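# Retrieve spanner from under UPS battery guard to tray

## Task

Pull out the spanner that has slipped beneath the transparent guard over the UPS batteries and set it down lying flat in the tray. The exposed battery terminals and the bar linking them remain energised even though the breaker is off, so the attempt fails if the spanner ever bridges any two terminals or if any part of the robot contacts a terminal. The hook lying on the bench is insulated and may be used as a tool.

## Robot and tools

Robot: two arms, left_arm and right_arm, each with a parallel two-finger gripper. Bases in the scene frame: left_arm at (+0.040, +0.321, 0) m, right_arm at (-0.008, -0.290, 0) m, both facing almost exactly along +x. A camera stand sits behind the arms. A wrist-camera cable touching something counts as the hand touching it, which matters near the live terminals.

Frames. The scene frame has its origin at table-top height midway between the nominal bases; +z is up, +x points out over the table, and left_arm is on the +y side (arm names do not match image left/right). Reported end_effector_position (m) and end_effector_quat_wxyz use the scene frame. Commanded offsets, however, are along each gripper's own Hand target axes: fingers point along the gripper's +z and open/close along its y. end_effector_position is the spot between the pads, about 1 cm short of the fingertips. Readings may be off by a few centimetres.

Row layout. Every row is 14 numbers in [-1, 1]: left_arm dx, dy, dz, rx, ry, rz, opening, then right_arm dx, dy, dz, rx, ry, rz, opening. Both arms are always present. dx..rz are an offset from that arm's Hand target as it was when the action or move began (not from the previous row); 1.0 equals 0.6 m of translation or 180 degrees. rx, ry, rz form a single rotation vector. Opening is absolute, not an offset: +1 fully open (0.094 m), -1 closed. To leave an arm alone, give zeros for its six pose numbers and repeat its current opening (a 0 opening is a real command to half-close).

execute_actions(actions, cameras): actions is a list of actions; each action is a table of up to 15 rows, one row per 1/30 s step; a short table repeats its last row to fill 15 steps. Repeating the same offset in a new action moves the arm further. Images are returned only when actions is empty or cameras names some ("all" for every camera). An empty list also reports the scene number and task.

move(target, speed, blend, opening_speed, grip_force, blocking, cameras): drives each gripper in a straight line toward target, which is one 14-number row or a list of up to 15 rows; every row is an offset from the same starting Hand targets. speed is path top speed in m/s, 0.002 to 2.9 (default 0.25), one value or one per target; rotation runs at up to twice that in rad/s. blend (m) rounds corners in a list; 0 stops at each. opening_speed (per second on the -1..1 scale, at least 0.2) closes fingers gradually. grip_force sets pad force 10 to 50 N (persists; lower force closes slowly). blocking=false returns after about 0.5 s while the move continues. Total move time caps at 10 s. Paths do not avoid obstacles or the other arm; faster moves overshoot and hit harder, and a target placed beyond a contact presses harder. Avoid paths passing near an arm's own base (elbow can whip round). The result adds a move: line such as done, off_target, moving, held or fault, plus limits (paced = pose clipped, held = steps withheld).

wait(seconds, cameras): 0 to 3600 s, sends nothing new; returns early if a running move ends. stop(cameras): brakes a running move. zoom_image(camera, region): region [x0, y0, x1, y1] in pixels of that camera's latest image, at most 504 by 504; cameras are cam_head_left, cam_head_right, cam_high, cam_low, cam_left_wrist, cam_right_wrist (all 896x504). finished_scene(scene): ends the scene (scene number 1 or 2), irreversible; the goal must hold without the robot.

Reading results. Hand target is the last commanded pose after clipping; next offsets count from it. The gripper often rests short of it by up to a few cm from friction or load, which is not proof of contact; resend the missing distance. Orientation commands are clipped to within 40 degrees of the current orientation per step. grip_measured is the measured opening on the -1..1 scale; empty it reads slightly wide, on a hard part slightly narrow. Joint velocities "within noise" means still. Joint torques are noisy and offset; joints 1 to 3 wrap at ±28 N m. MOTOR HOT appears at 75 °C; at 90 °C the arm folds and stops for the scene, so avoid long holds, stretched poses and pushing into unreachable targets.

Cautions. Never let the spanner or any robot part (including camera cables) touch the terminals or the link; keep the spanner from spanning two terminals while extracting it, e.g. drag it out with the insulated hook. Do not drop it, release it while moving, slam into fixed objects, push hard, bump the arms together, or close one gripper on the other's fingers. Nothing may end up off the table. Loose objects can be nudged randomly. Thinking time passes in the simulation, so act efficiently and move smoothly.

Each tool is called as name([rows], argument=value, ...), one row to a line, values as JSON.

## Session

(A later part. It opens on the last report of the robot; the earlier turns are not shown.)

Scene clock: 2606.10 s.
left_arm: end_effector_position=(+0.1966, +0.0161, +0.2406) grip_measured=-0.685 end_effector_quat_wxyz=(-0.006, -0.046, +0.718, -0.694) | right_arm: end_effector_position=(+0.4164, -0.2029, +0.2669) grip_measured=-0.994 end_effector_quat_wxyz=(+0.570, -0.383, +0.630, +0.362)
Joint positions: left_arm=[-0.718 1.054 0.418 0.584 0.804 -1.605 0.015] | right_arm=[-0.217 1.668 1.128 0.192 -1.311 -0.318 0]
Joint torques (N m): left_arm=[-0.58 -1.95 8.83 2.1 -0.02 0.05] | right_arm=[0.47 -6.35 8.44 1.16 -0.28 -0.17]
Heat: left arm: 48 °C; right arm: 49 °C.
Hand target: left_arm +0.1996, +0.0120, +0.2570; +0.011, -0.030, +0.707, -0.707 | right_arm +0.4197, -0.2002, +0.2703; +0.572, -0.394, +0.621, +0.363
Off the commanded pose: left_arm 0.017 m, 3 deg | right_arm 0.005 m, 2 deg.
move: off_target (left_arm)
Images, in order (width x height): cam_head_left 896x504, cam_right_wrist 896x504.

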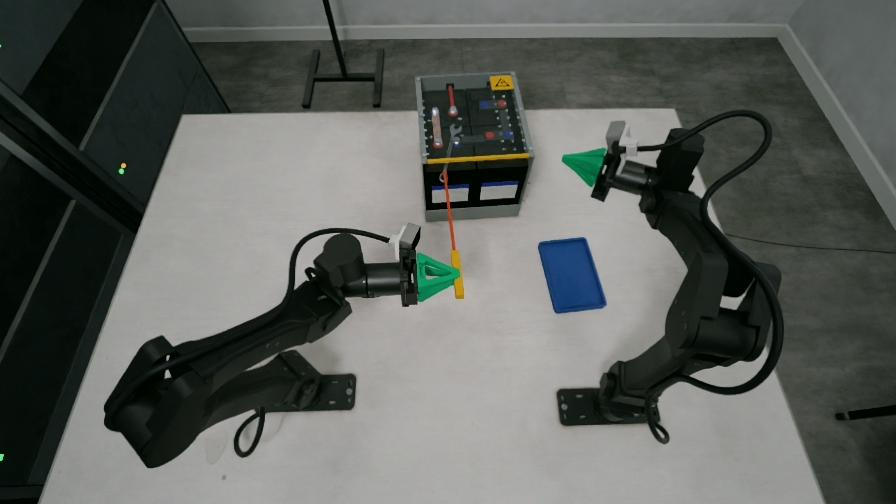

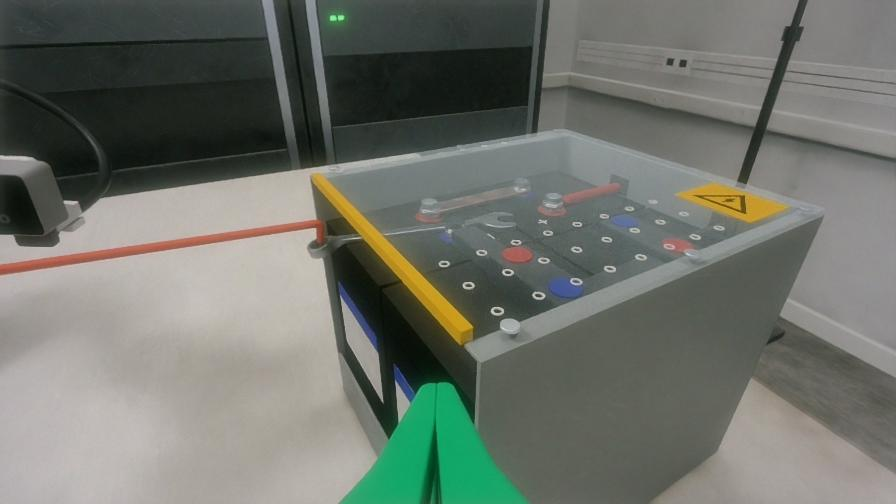

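move(target=[0.0, 0.0, 0.0, 0, 0, -0.0128, -1, 0, 0, 0, 0, 0, 0, -1], speed=0.05, cameras=["cam_right_wrist", "cam_head_left"])

zoom_image(camera="cam_right_wrist", region=[270, 180, 420, 280])

zoom_image(camera="cam_head_left", region=[420, 110, 500, 190])

Scene clock: 2638.33 s.
left_arm: end_effector_position=(+0.1967, +0.0161, +0.2406) grip_measured=-0.685 end_effector_quat_wxyz=(-0.018, -0.058, +0.717, -0.694) | right_arm: end_effector_position=(+0.4164, -0.2029, +0.2669) grip_measured=-0.994 end_effector_quat_wxyz=(+0.570, -0.383, +0.630, +0.362)
Joint positions: left_arm=[-0.718 1.054 0.418 0.584 0.804 -1.639 0.015] | right_arm=[-0.217 1.668 1.128 0.192 -1.311 -0.318 0]
Joint torques (N m): left_arm=[-0.58 -1.92 8.83 2.1 -0.02 -0.01] | right_arm=[0.47 -6.28 8.28 1.21 -0.32 -0.15]
Heat: left arm: 47 °C; right arm: 49 °C.
Hand target: left_arm +0.1996, +0.0120, +0.2570; -0.003, -0.044, +0.706, -0.707 | right_arm +0.4197, -0.2002, +0.2703; +0.572, -0.394, +0.621, +0.363
Off the commanded pose: left_arm 0.017 m, 3 deg | right_arm 0.005 m, 2 deg.
move: off_target (left_arm)
Images, in order (width x height): cam_head_left 896x504, cam_right_wrist 896x504.

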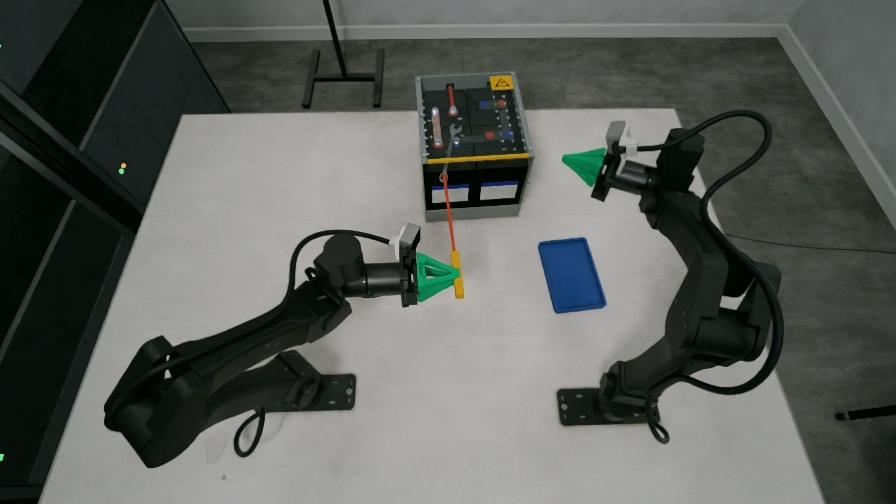

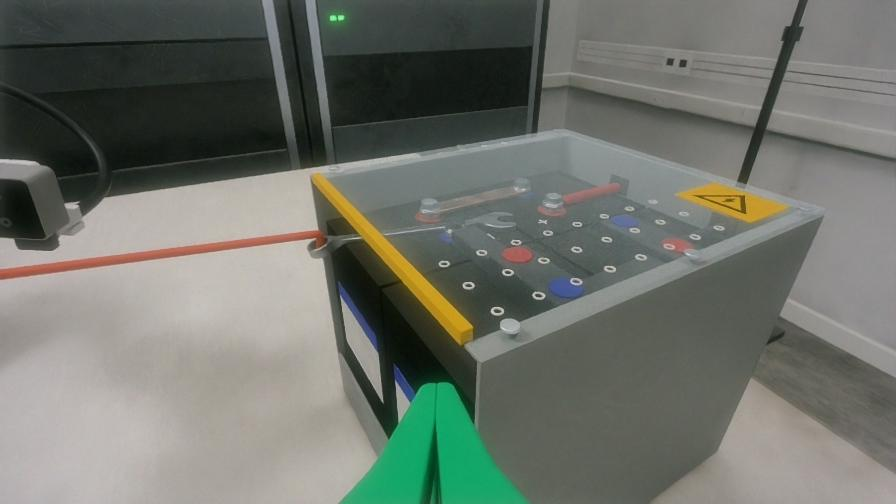

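Scaled by 3.360 from the camera's image (finer frame: 1280x720).

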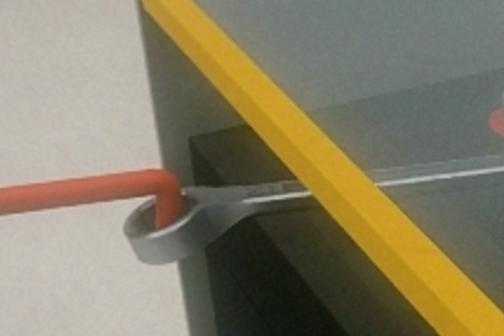

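Scaled by 6.300 from the camera's image (finer frame: 1280x720).

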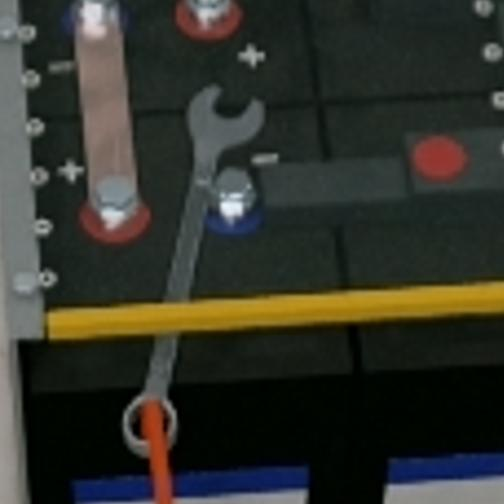

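move(target=[0.0133, -0.0033, -0.004, 0, 0, 0, -1, 0, 0, 0, 0, 0, 0, -1], speed=0.04, cameras=["cam_right_wrist", "cam_head_left"])

zoom_image(camera="cam_right_wrist", region=[270, 180, 420, 280])

zoom_image(camera="cam_head_left", region=[420, 110, 500, 190])

Scene clock: 2651.03 s.
left_arm: end_effector_position=(+0.1923, +0.0146, +0.2449) grip_measured=-0.685 end_effector_quat_wxyz=(-0.015, -0.055, +0.715, -0.697) | right_arm: end_effector_position=(+0.4164, -0.2029, +0.2669) grip_measured=-0.994 end_effector_quat_wxyz=(+0.570, -0.383, +0.630, +0.362)
Joint positions: left_arm=[-0.738 1.036 0.418 0.579 0.784 -1.641 0.015] | right_arm=[-0.217 1.668 1.128 0.192 -1.311 -0.318 0]
Joint torques (N m): left_arm=[-0.58 -4 8.09 1.8 -0.03 0.01] | right_arm=[0.46 -6.41 8.24 1.18 -0.33 -0.15]
Heat: left arm: 47 °C; right arm: 49 °C.
Hand target: left_arm +0.1917, +0.0140, +0.2595; -0.003, -0.044, +0.706, -0.707 | right_arm +0.4197, -0.2002, +0.2703; +0.572, -0.394, +0.621, +0.363
Off the commanded pose: left_arm 0.015 m, 2 deg | right_arm 0.005 m, 2 deg.
move: off_target (left_arm)
Images, in order (width x height): cam_head_left 896x504, cam_right_wrist 896x504.

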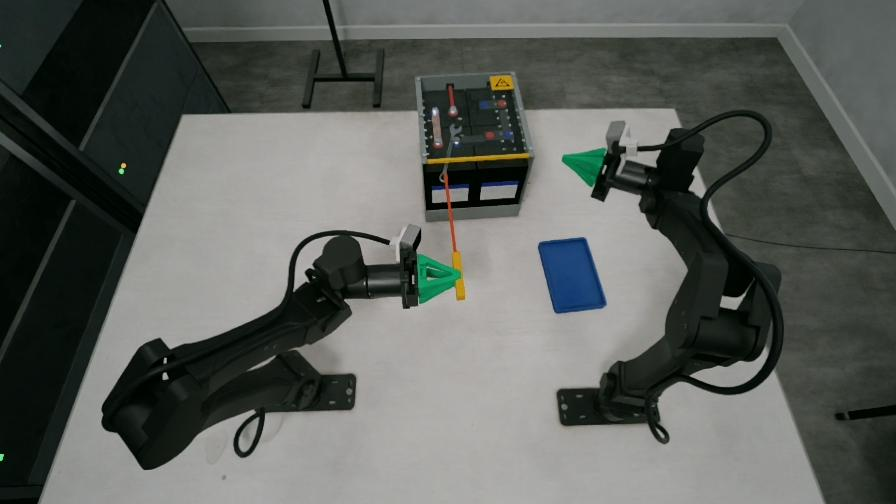

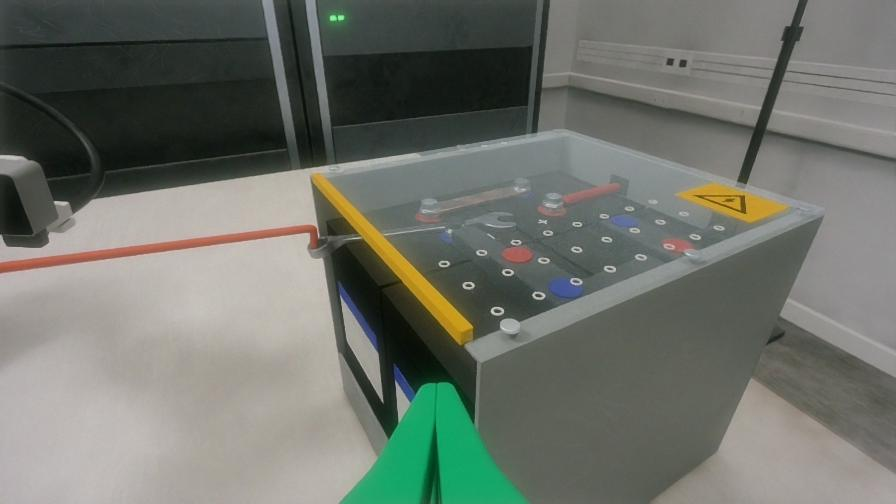

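Scaled by 3.360 from the camera's image (finer frame: 1280x720).

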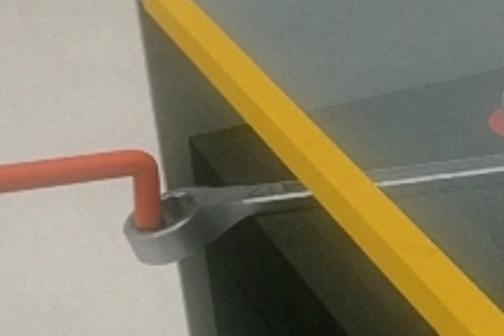

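Scaled by 6.300 from the camera's image (finer frame: 1280x720).

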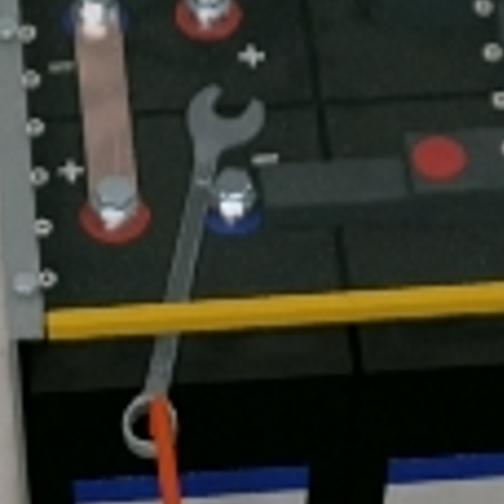

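move([
  [0.0, 0.0, -0.005, 0, 0, -0.0067, -1, 0, 0, 0, 0, 0, 0, -1],
  [0.0133, 0.0, -0.008, 0, 0, -0.0067, -1, 0, 0, 0, 0, 0, 0, -1],
], speed=0.04, cameras=["cam_right_wrist", "cam_head_left"])

zoom_image(camera="cam_right_wrist", region=[270, 180, 420, 280])

zoom_image(camera="cam_head_left", region=[420, 110, 500, 190])

Scene clock: 2666.50 s.
left_arm: end_effector_position=(+0.1855, +0.0175, +0.2535) grip_measured=-0.685 end_effector_quat_wxyz=(-0.017, -0.057, +0.710, -0.702) | right_arm: end_effector_position=(+0.4164, -0.2029, +0.2669) grip_measured=-0.994 end_effector_quat_wxyz=(+0.570, -0.383, +0.630, +0.362)
Joint positions: left_arm=[-0.751 0.985 0.418 0.546 0.771 -1.661 0.015] | right_arm=[-0.217 1.668 1.128 0.192 -1.311 -0.318 0]
Joint torques (N m): left_arm=[-0.58 -3.63 6.6 1.81 -0.05 -0.01] | right_arm=[0.43 -6.15 8.18 1.14 -0.36 -0.18]
Heat: left arm: 47 °C; right arm: 49 °C.
Hand target: left_arm +0.1834, +0.0183, +0.2600; -0.010, -0.051, +0.706, -0.707 | right_arm +0.4197, -0.2002, +0.2703; +0.572, -0.394, +0.621, +0.363
Off the commanded pose: left_arm 0.007 m, 1 deg | right_arm 0.005 m, 2 deg.
move: done
Images, in order (width x height): cam_head_left 896x504, cam_right_wrist 896x504.

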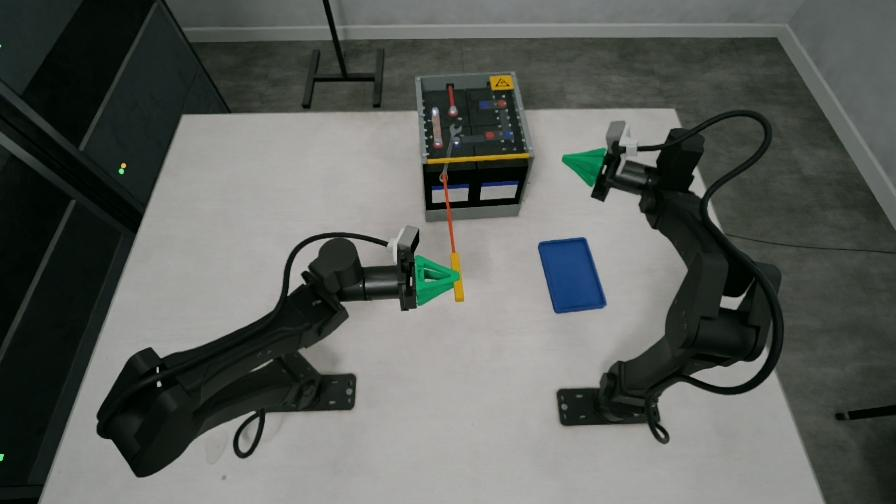

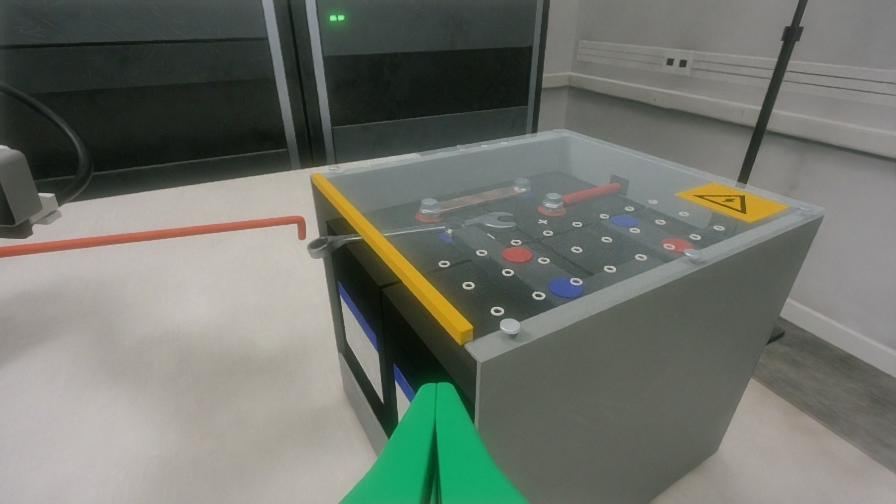

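Scaled by 3.360 from the camera's image (finer frame: 1280x720).

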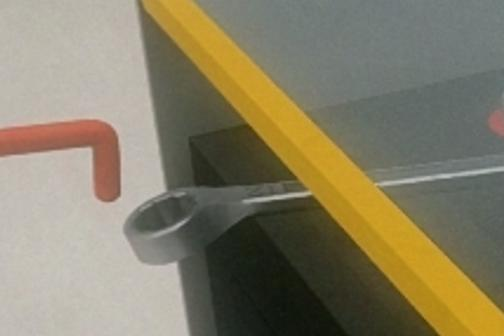

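Scaled by 6.300 from the camera's image (finer frame: 1280x720).

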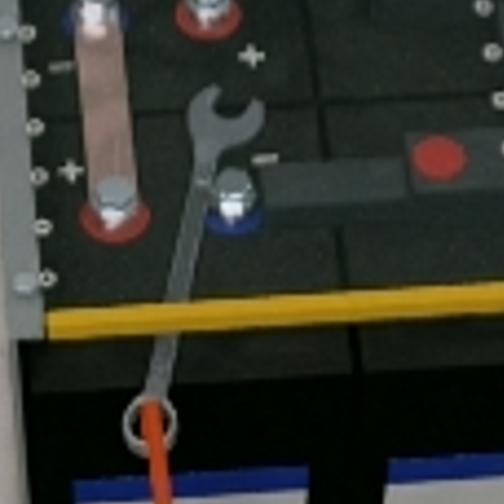

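move([
  [0.0, -0.0167, 0.0, 0, 0, 0.0111, -1, 0, 0, 0, 0, 0, 0, -1],
  [-0.0233, -0.0167, 0.0045, 0, 0, 0.0111, -1, 0, 0, 0, 0, 0, 0, -1],
], speed=0.05, cameras=["cam_right_wrist", "cam_head_left"])

zoom_image(camera="cam_right_wrist", region=[270, 180, 420, 280])

zoom_image(camera="cam_head_left", region=[420, 110, 500, 190])

Scene clock: 2725.80 s.
left_arm: end_effector_position=(+0.1961, +0.0184, +0.2514) grip_measured=-0.685 end_effector_quat_wxyz=(-0.014, -0.061, +0.718, -0.693) | right_arm: end_effector_position=(+0.4164, -0.2029, +0.2669) grip_measured=-0.994 end_effector_quat_wxyz=(+0.570, -0.383, +0.630, +0.362)
Joint positions: left_arm=[-0.717 1.012 0.448 0.508 0.794 -1.636 0.015] | right_arm=[-0.217 1.668 1.128 0.192 -1.311 -0.318 0]
Joint torques (N m): left_arm=[0.4 -1.84 9.01 2.1 0.21 0.1] | right_arm=[0.54 -6.34 8.34 1.19 -0.31 -0.14]
Heat: left arm: 46 °C; right arm: 49 °C.
Hand target: left_arm +0.1984, +0.0165, +0.2689; +0.002, -0.039, +0.706, -0.707 | right_arm +0.4197, -0.2002, +0.2703; +0.572, -0.394, +0.621, +0.363
Off the commanded pose: left_arm 0.018 m, 4 deg | right_arm 0.005 m, 2 deg.
move: off_target (left_arm)
Images, in order (width x height): cam_head_left 896x504, cam_right_wrist 896x504.

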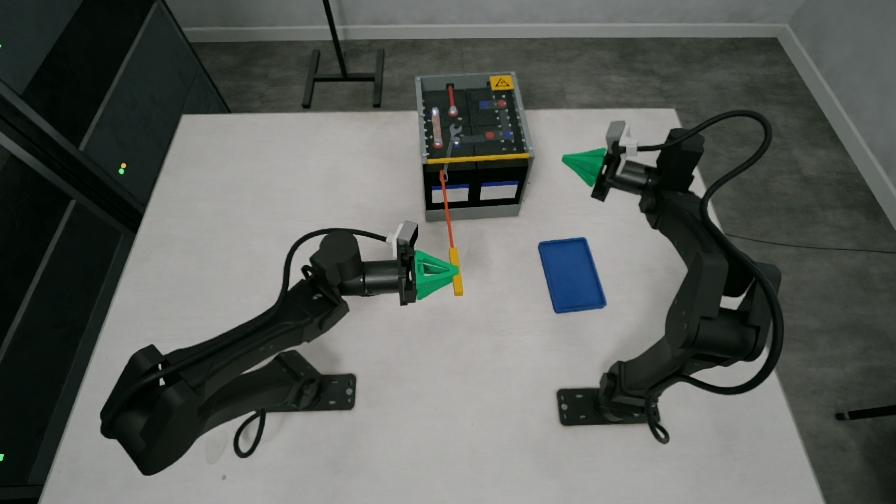

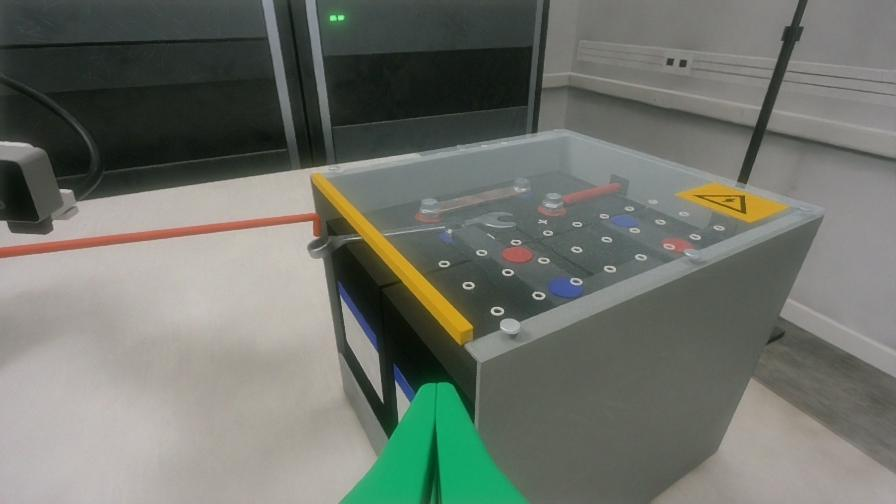

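Scaled by 3.360 from the camera's image (finer frame: 1280x720).

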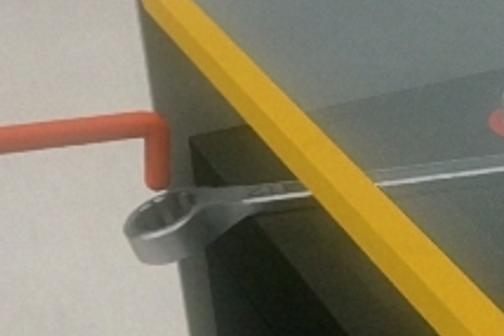

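Scaled by 6.300 from the camera's image (finer frame: 1280x720).

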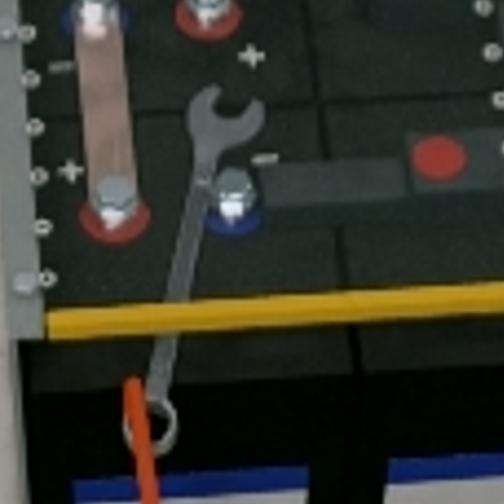

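move(target=[0.003, 0.0317, 0.0, 0, 0, 0, -1, 0, 0, 0, 0, 0, 0, -1], speed=0.05, cameras=["cam_right_wrist", "cam_head_left"])

zoom_image(camera="cam_right_wrist", region=[270, 180, 420, 280])

zoom_image(camera="cam_head_left", region=[420, 110, 500, 190])

Scene clock: 2737.63 s.
left_arm: end_effector_position=(+0.1974, +0.0171, +0.2494) grip_measured=-0.685 end_effector_quat_wxyz=(-0.003, -0.050, +0.710, -0.703) | right_arm: end_effector_position=(+0.4164, -0.2029, +0.2669) grip_measured=-0.994 end_effector_quat_wxyz=(+0.570, -0.383, +0.630, +0.362)
Joint positions: left_arm=[-0.717 1.04 0.42 0.602 0.795 -1.633 0.015] | right_arm=[-0.217 1.668 1.128 0.192 -1.311 -0.318 0]
Joint torques (N m): left_arm=[-0.46 -1.84 5.59 2.1 0.08 0.08] | right_arm=[0.5 -6.24 8.29 1.16 -0.31 -0.15]
Heat: left arm: 48 °C; right arm: 49 °C.
Hand target: left_arm +0.1956, +0.0164, +0.2500; +0.002, -0.039, +0.706, -0.707 | right_arm +0.4197, -0.2002, +0.2703; +0.572, -0.394, +0.621, +0.363
Off the commanded pose: left_arm 0.002 m, 2 deg | right_arm 0.005 m, 2 deg.
move: done
Images, in order (width x height): cam_head_left 896x504, cam_right_wrist 896x504.

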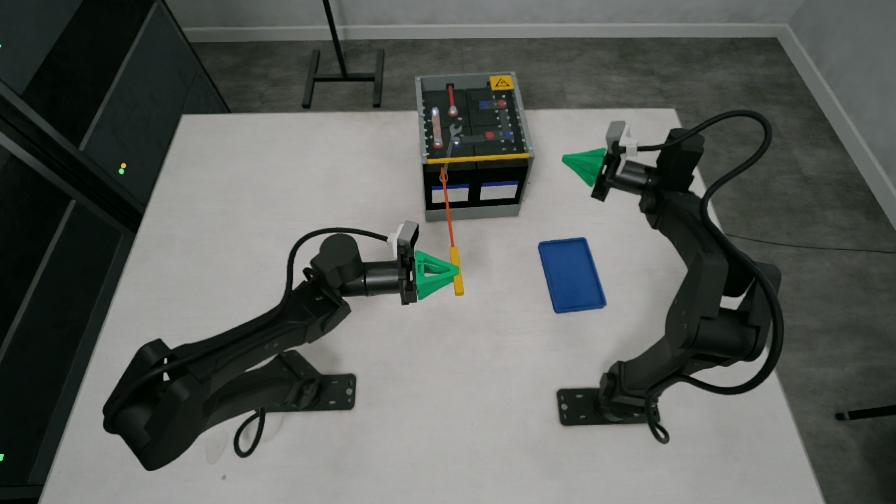

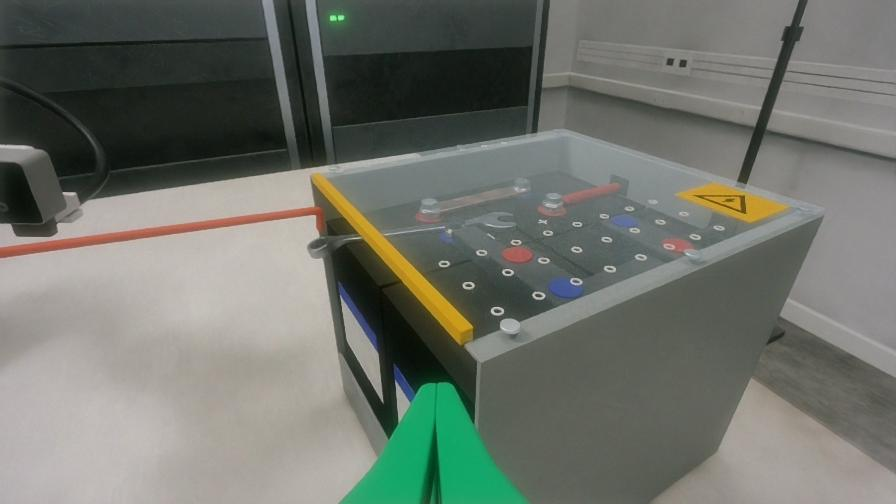

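Scaled by 3.360 from the camera's image (finer frame: 1280x720).

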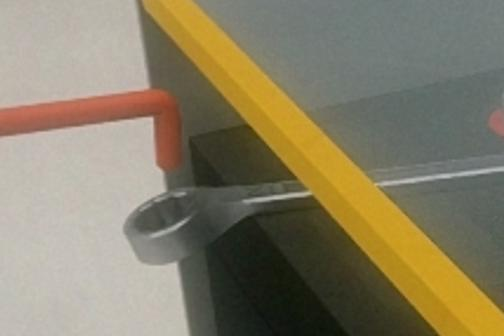

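Scaled by 6.300 from the camera's image (finer frame: 1280x720).

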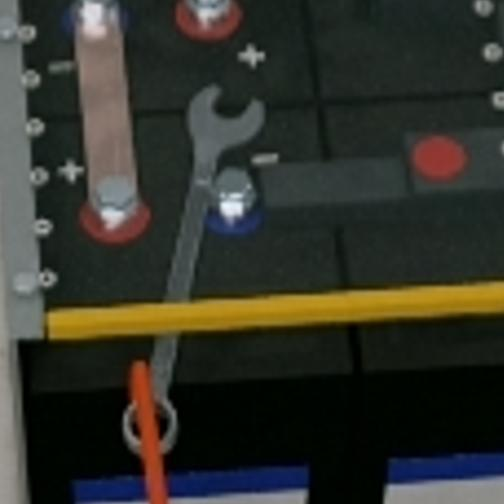

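move(target=[0.0033, 0.015, 0.0033, 0, 0, -0.0083, -1, 0, 0, 0, 0, 0, 0, -1], speed=0.04, cameras=["cam_right_wrist", "cam_head_left"])

zoom_image(camera="cam_right_wrist", region=[270, 180, 420, 280])

zoom_image(camera="cam_head_left", region=[420, 110, 500, 190])

Scene clock: 2752.13 s.
left_arm: end_effector_position=(+0.1936, +0.0151, +0.2404) grip_measured=-0.685 end_effector_quat_wxyz=(-0.013, -0.053, +0.710, -0.703) | right_arm: end_effector_position=(+0.4164, -0.2029, +0.2669) grip_measured=-0.994 end_effector_quat_wxyz=(+0.570, -0.383, +0.630, +0.362)
Joint positions: left_arm=[-0.732 1.061 0.391 0.653 0.791 -1.651 0.015] | right_arm=[-0.217 1.668 1.128 0.192 -1.311 -0.318 0]
Joint torques (N m): left_arm=[-0.59 -1.89 5.49 2.13 -0.05 0] | right_arm=[0.53 -6.23 8.4 1.2 -0.34 -0.16]
Heat: left arm: 48 °C; right arm: 49 °C.
Hand target: left_arm +0.1932, +0.0142, +0.2412; -0.007, -0.048, +0.706, -0.707 | right_arm +0.4197, -0.2002, +0.2703; +0.572, -0.394, +0.621, +0.363
Off the commanded pose: left_arm 0.001 m, 1 deg | right_arm 0.005 m, 2 deg.
move: done
Images, in order (width x height): cam_head_left 896x504, cam_right_wrist 896x504.

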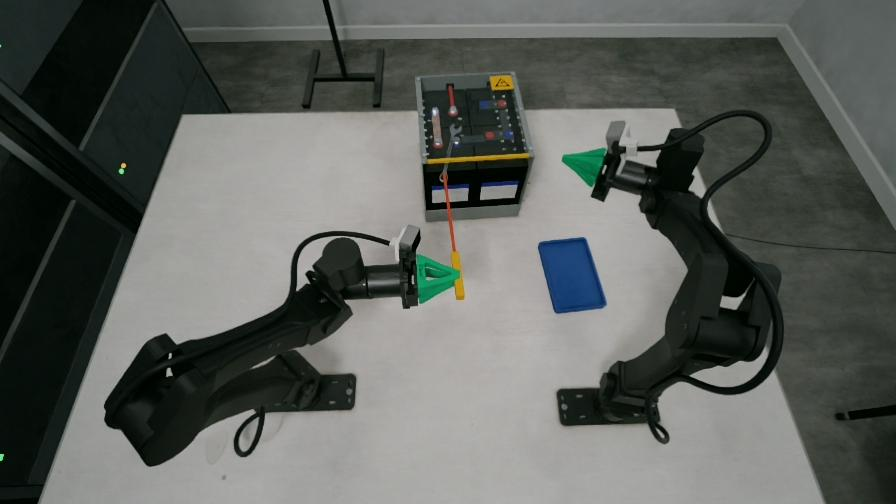

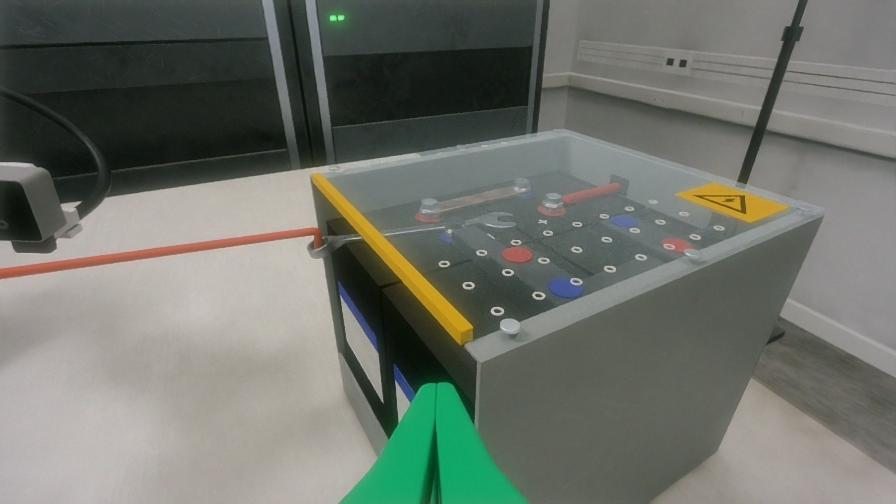

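Scaled by 3.360 from the camera's image (finer frame: 1280x720).

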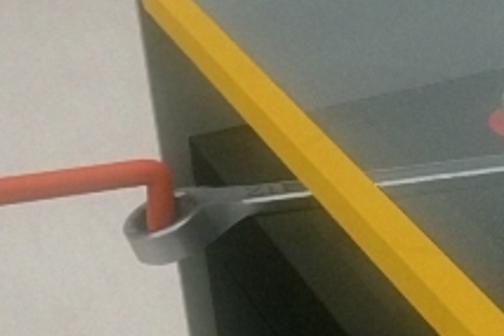

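Scaled by 6.300 from the camera's image (finer frame: 1280x720).

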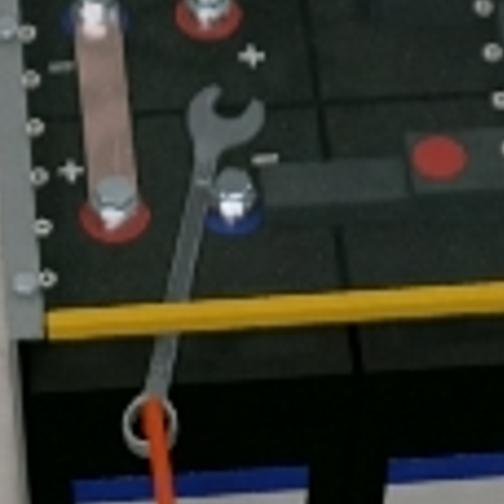

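move(target=[0.0167, -0.0025, -0.005, 0, 0, 0, -1, 0, 0, 0, 0, 0, 0, -1], speed=0.04, cameras=["cam_right_wrist", "cam_head_left"])

zoom_image(camera="cam_right_wrist", region=[270, 180, 420, 280])

zoom_image(camera="cam_head_left", region=[420, 110, 500, 190])

Scene clock: 2763.67 s.
left_arm: end_effector_position=(+0.1857, +0.0151, +0.2416) grip_measured=-0.685 end_effector_quat_wxyz=(-0.012, -0.050, +0.708, -0.705) | right_arm: end_effector_position=(+0.4164, -0.2029, +0.2669) grip_measured=-0.994 end_effector_quat_wxyz=(+0.570, -0.383, +0.630, +0.362)
Joint positions: left_arm=[-0.759 1.028 0.375 0.643 0.765 -1.652 0.015] | right_arm=[-0.217 1.668 1.128 0.192 -1.311 -0.318 0]
Joint torques (N m): left_arm=[-0.59 -3.89 5.5 1.81 -0.06 0] | right_arm=[0.4 -6.24 8.31 1.19 -0.31 -0.16]
Heat: left arm: 48 °C; right arm: 49 °C.
Hand target: left_arm +0.1832, +0.0166, +0.2434; -0.007, -0.048, +0.706, -0.707 | right_arm +0.4197, -0.2002, +0.2703; +0.572, -0.394, +0.621, +0.363
Off the commanded pose: left_arm 0.004 m, 1 deg | right_arm 0.005 m, 2 deg.
move: done
Images, in order (width x height): cam_head_left 896x504, cam_right_wrist 896x504.

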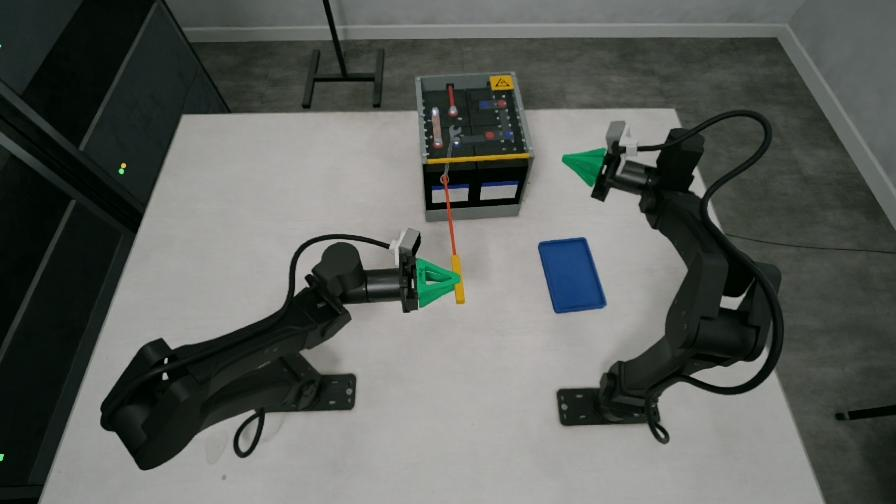

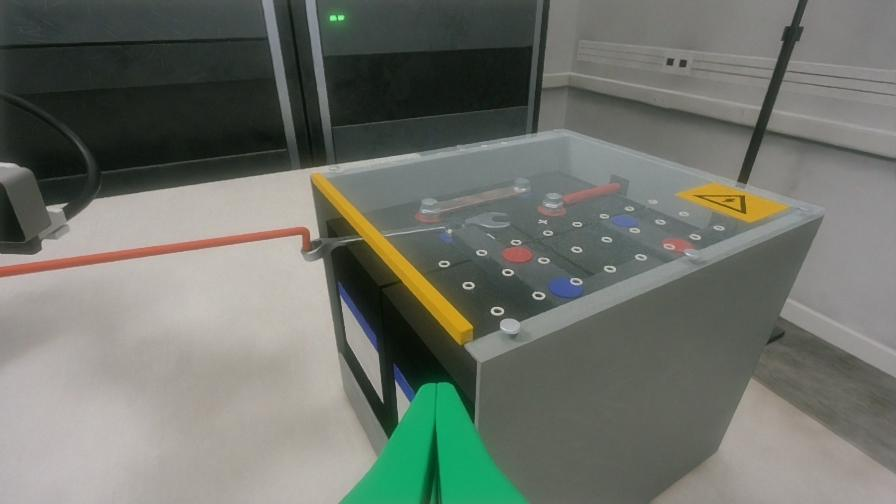

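Scaled by 3.360 from the camera's image (finer frame: 1280x720).

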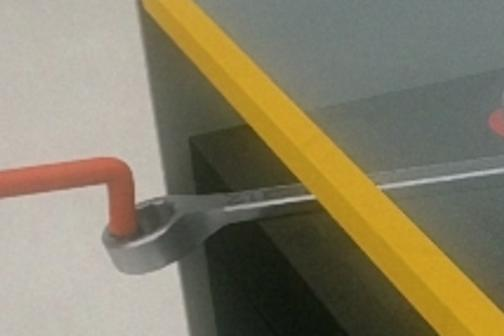

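Scaled by 6.300 from the camera's image (finer frame: 1280x720).

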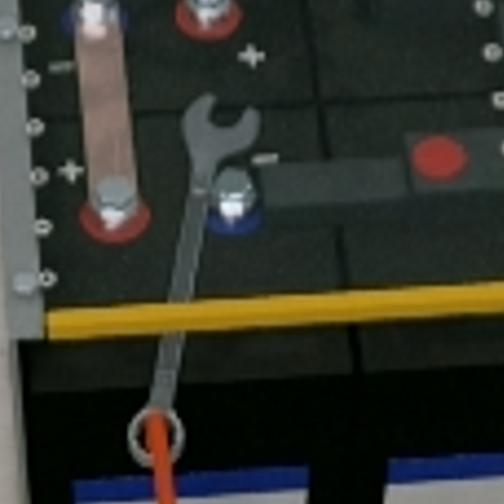

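move([
  [0.0, 0.0, 0.0, 0, 0, -0.0067, -1, 0, 0, 0, 0, 0, 0, -1],
  [0.0133, 0.0, -0.0067, 0, 0, -0.0067, -1, 0, 0, 0, 0, 0, 0, -1],
], speed=0.04, cameras=["cam_right_wrist", "cam_head_left"])

zoom_image(camera="cam_right_wrist", region=[270, 180, 420, 280])

zoom_image(camera="cam_head_left", region=[420, 110, 500, 190])

Scene clock: 2795.10 s.
left_arm: end_effector_position=(+0.1775, +0.0188, +0.2446) grip_measured=-0.685 end_effector_quat_wxyz=(-0.017, -0.055, +0.705, -0.707) | right_arm: end_effector_position=(+0.4164, -0.2029, +0.2669) grip_measured=-0.994 end_effector_quat_wxyz=(+0.570, -0.383, +0.630, +0.362)
Joint positions: left_arm=[-0.776 0.973 0.359 0.615 0.748 -1.673 0.015] | right_arm=[-0.217 1.668 1.128 0.192 -1.311 -0.318 0]
Joint torques (N m): left_arm=[-0.61 -3.41 5.55 1.74 -0.07 -0.01] | right_arm=[0.49 -6.24 8.36 1.17 -0.34 -0.15]
Heat: left arm: 48 °C; right arm: 49 °C.
Hand target: left_arm +0.1751, +0.0202, +0.2441; -0.015, -0.056, +0.705, -0.707 | right_arm +0.4197, -0.2002, +0.2703; +0.572, -0.394, +0.621, +0.363
Off the commanded pose: left_arm 0.003 m, 0 deg | right_arm 0.005 m, 2 deg.
move: done
Images, in order (width x height): cam_head_left 896x504, cam_right_wrist 896x504.

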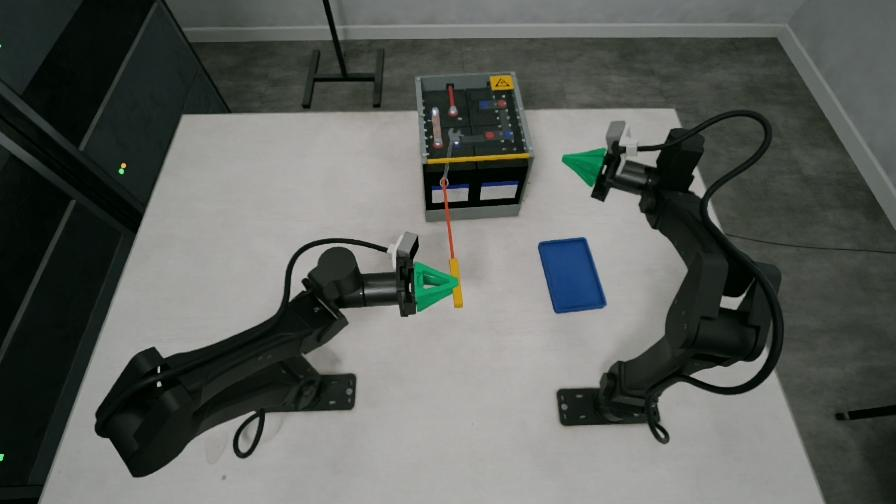

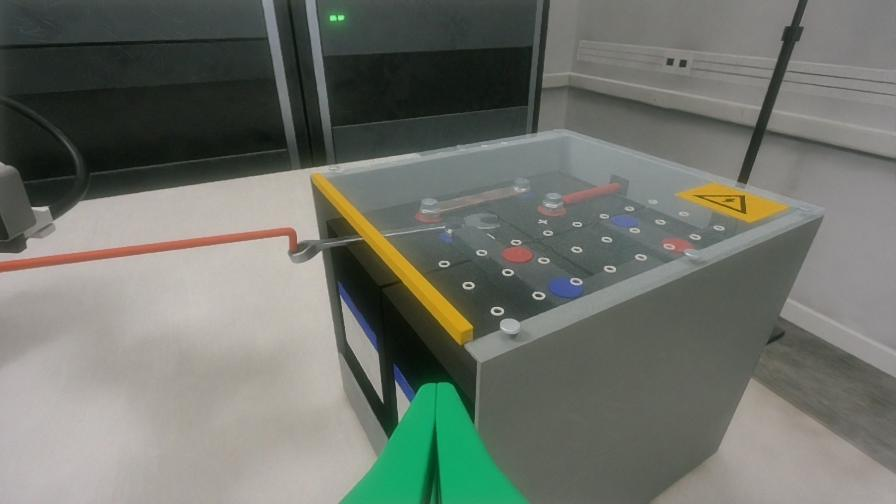

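Scaled by 3.360 from the camera's image (finer frame: 1280x720).

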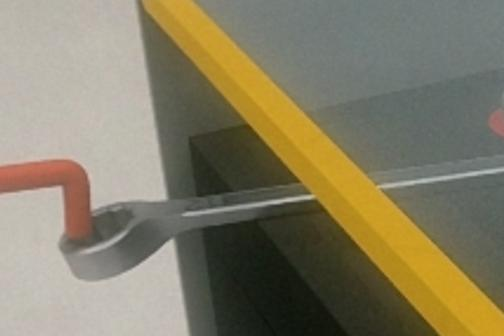

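Scaled by 6.300 from the camera's image (finer frame: 1280x720).

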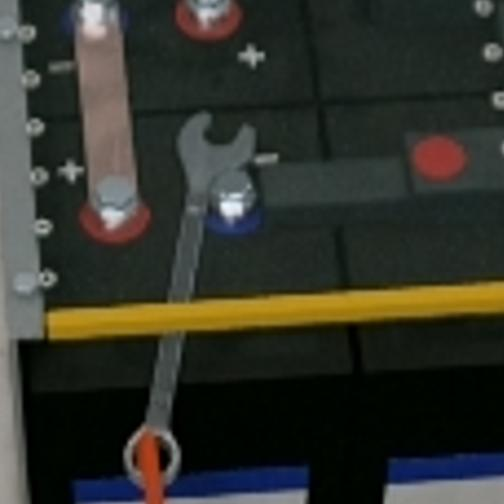

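move([
  [0.0, 0.0, 0.0, 0, 0, -0.0061, -1, 0, 0, 0, 0, 0, 0, -1],
  [0.0097, 0.0, -0.004, 0, 0, -0.0061, -1, 0, 0, 0, 0, 0, 0, -1],
], speed=0.04, cameras=["cam_right_wrist", "cam_head_left"])

zoom_image(camera="cam_right_wrist", region=[270, 180, 420, 280])

zoom_image(camera="cam_head_left", region=[420, 110, 500, 190])

Scene clock: 2814.67 s.
left_arm: end_effector_position=(+0.1716, +0.0208, +0.2449) grip_measured=-0.685 end_effector_quat_wxyz=(-0.023, -0.062, +0.705, -0.706) | right_arm: end_effector_position=(+0.4164, -0.2029, +0.2669) grip_measured=-0.994 end_effector_quat_wxyz=(+0.570, -0.383, +0.630, +0.362)
Joint positions: left_arm=[-0.792 0.936 0.348 0.585 0.731 -1.691 0.015] | right_arm=[-0.217 1.668 1.128 0.192 -1.311 -0.318 0]
Joint torques (N m): left_arm=[-0.64 -3.18 5.6 1.78 -0.07 -0.02] | right_arm=[0.4 -6.24 8.35 1.15 -0.3 -0.16]
Heat: left arm: 47 °C; right arm: 49 °C.
Hand target: left_arm +0.1692, +0.0222, +0.2446; -0.021, -0.062, +0.705, -0.707 | right_arm +0.4197, -0.2002, +0.2703; +0.572, -0.394, +0.621, +0.363
Off the commanded pose: left_arm 0.003 m, 0 deg | right_arm 0.005 m, 2 deg.
move: done
Images, in order (width x height): cam_head_left 896x504, cam_right_wrist 896x504.

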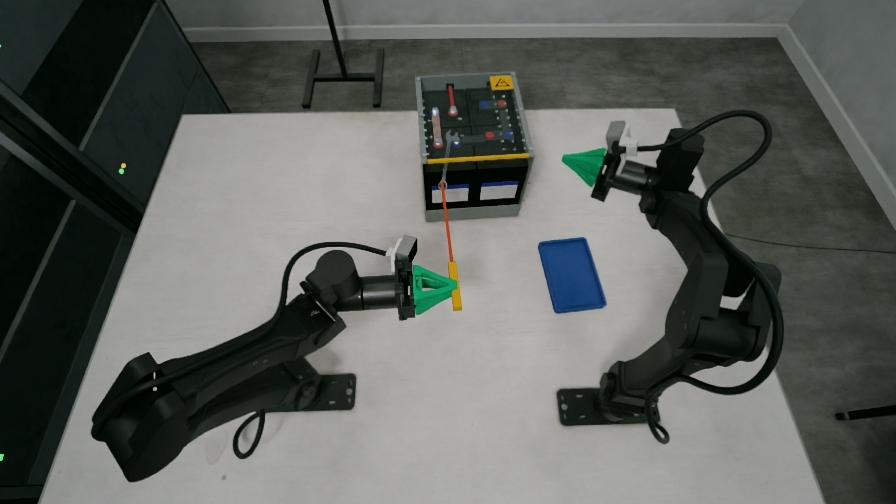

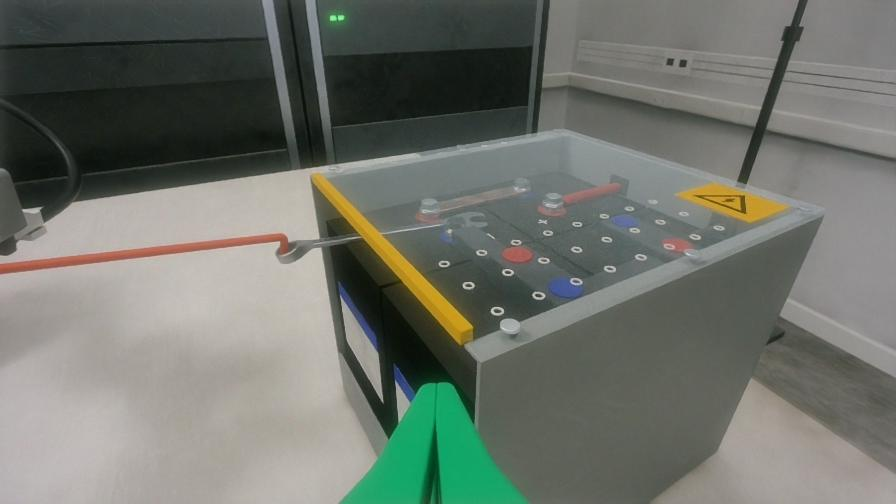

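Scaled by 3.360 from the camera's image (finer frame: 1280x720).

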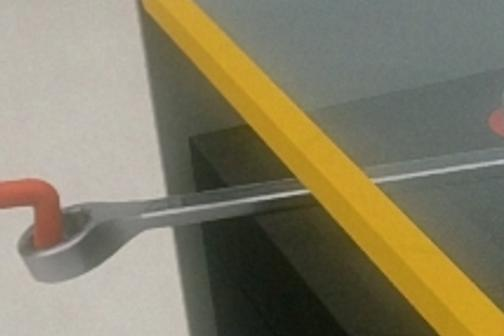

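Scaled by 6.300 from the camera's image (finer frame: 1280x720).

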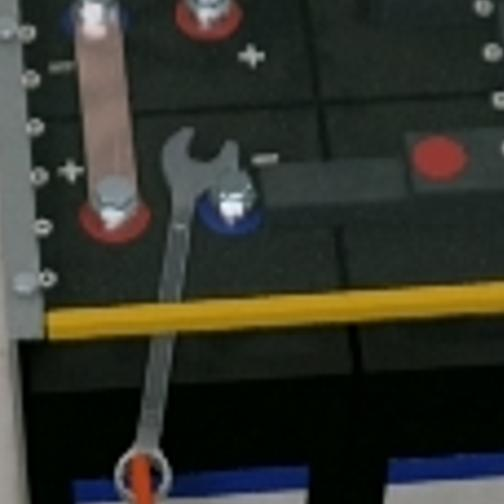

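move(target=[0.0, 0.0, 0.0, 0, 0, 0.0233, -1, 0, 0, 0, 0, 0, 0, -1], speed=0.05, cameras=["cam_right_wrist"])

zoom_image(camera="cam_right_wrist", region=[250, 190, 370, 270])

Scene clock: 2913.63 s.
left_arm: end_effector_position=(+0.1717, +0.0208, +0.2435) grip_measured=-0.685 end_effector_quat_wxyz=(-0.004, -0.043, +0.708, -0.705) | right_arm: end_effector_position=(+0.4164, -0.2029, +0.2669) grip_measured=-0.994 end_effector_quat_wxyz=(+0.570, -0.383, +0.630, +0.362)
Joint positions: left_arm=[-0.792 0.936 0.348 0.579 0.731 -1.632 0.015] | right_arm=[-0.217 1.668 1.128 0.192 -1.311 -0.318 0]
Joint torques (N m): left_arm=[-0.62 -3.17 5.61 1.83 -0.06 0.1] | right_arm=[0.36 -6.32 8.35 1.16 -0.31 -0.16]
Heat: left arm: 44 °C; right arm: 49 °C.
Hand target: left_arm +0.1692, +0.0222, +0.2446; +0.005, -0.036, +0.706, -0.707 | right_arm +0.4197, -0.2002, +0.2703; +0.572, -0.394, +0.621, +0.363
Off the commanded pose: left_arm 0.003 m, 1 deg | right_arm 0.005 m, 2 deg.
move: done

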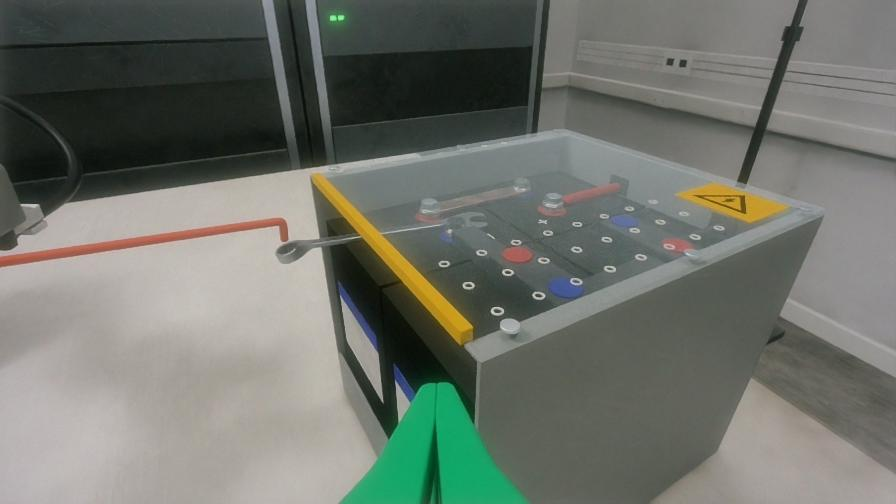

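Scaled by 4.200 from the camera's image (finer frame: 1280x720).

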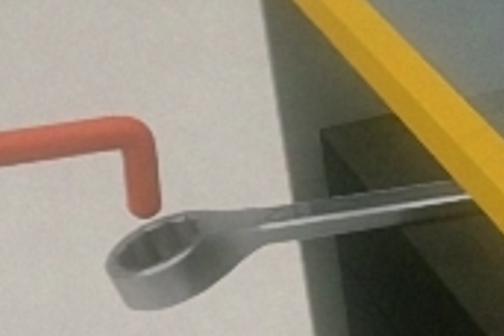

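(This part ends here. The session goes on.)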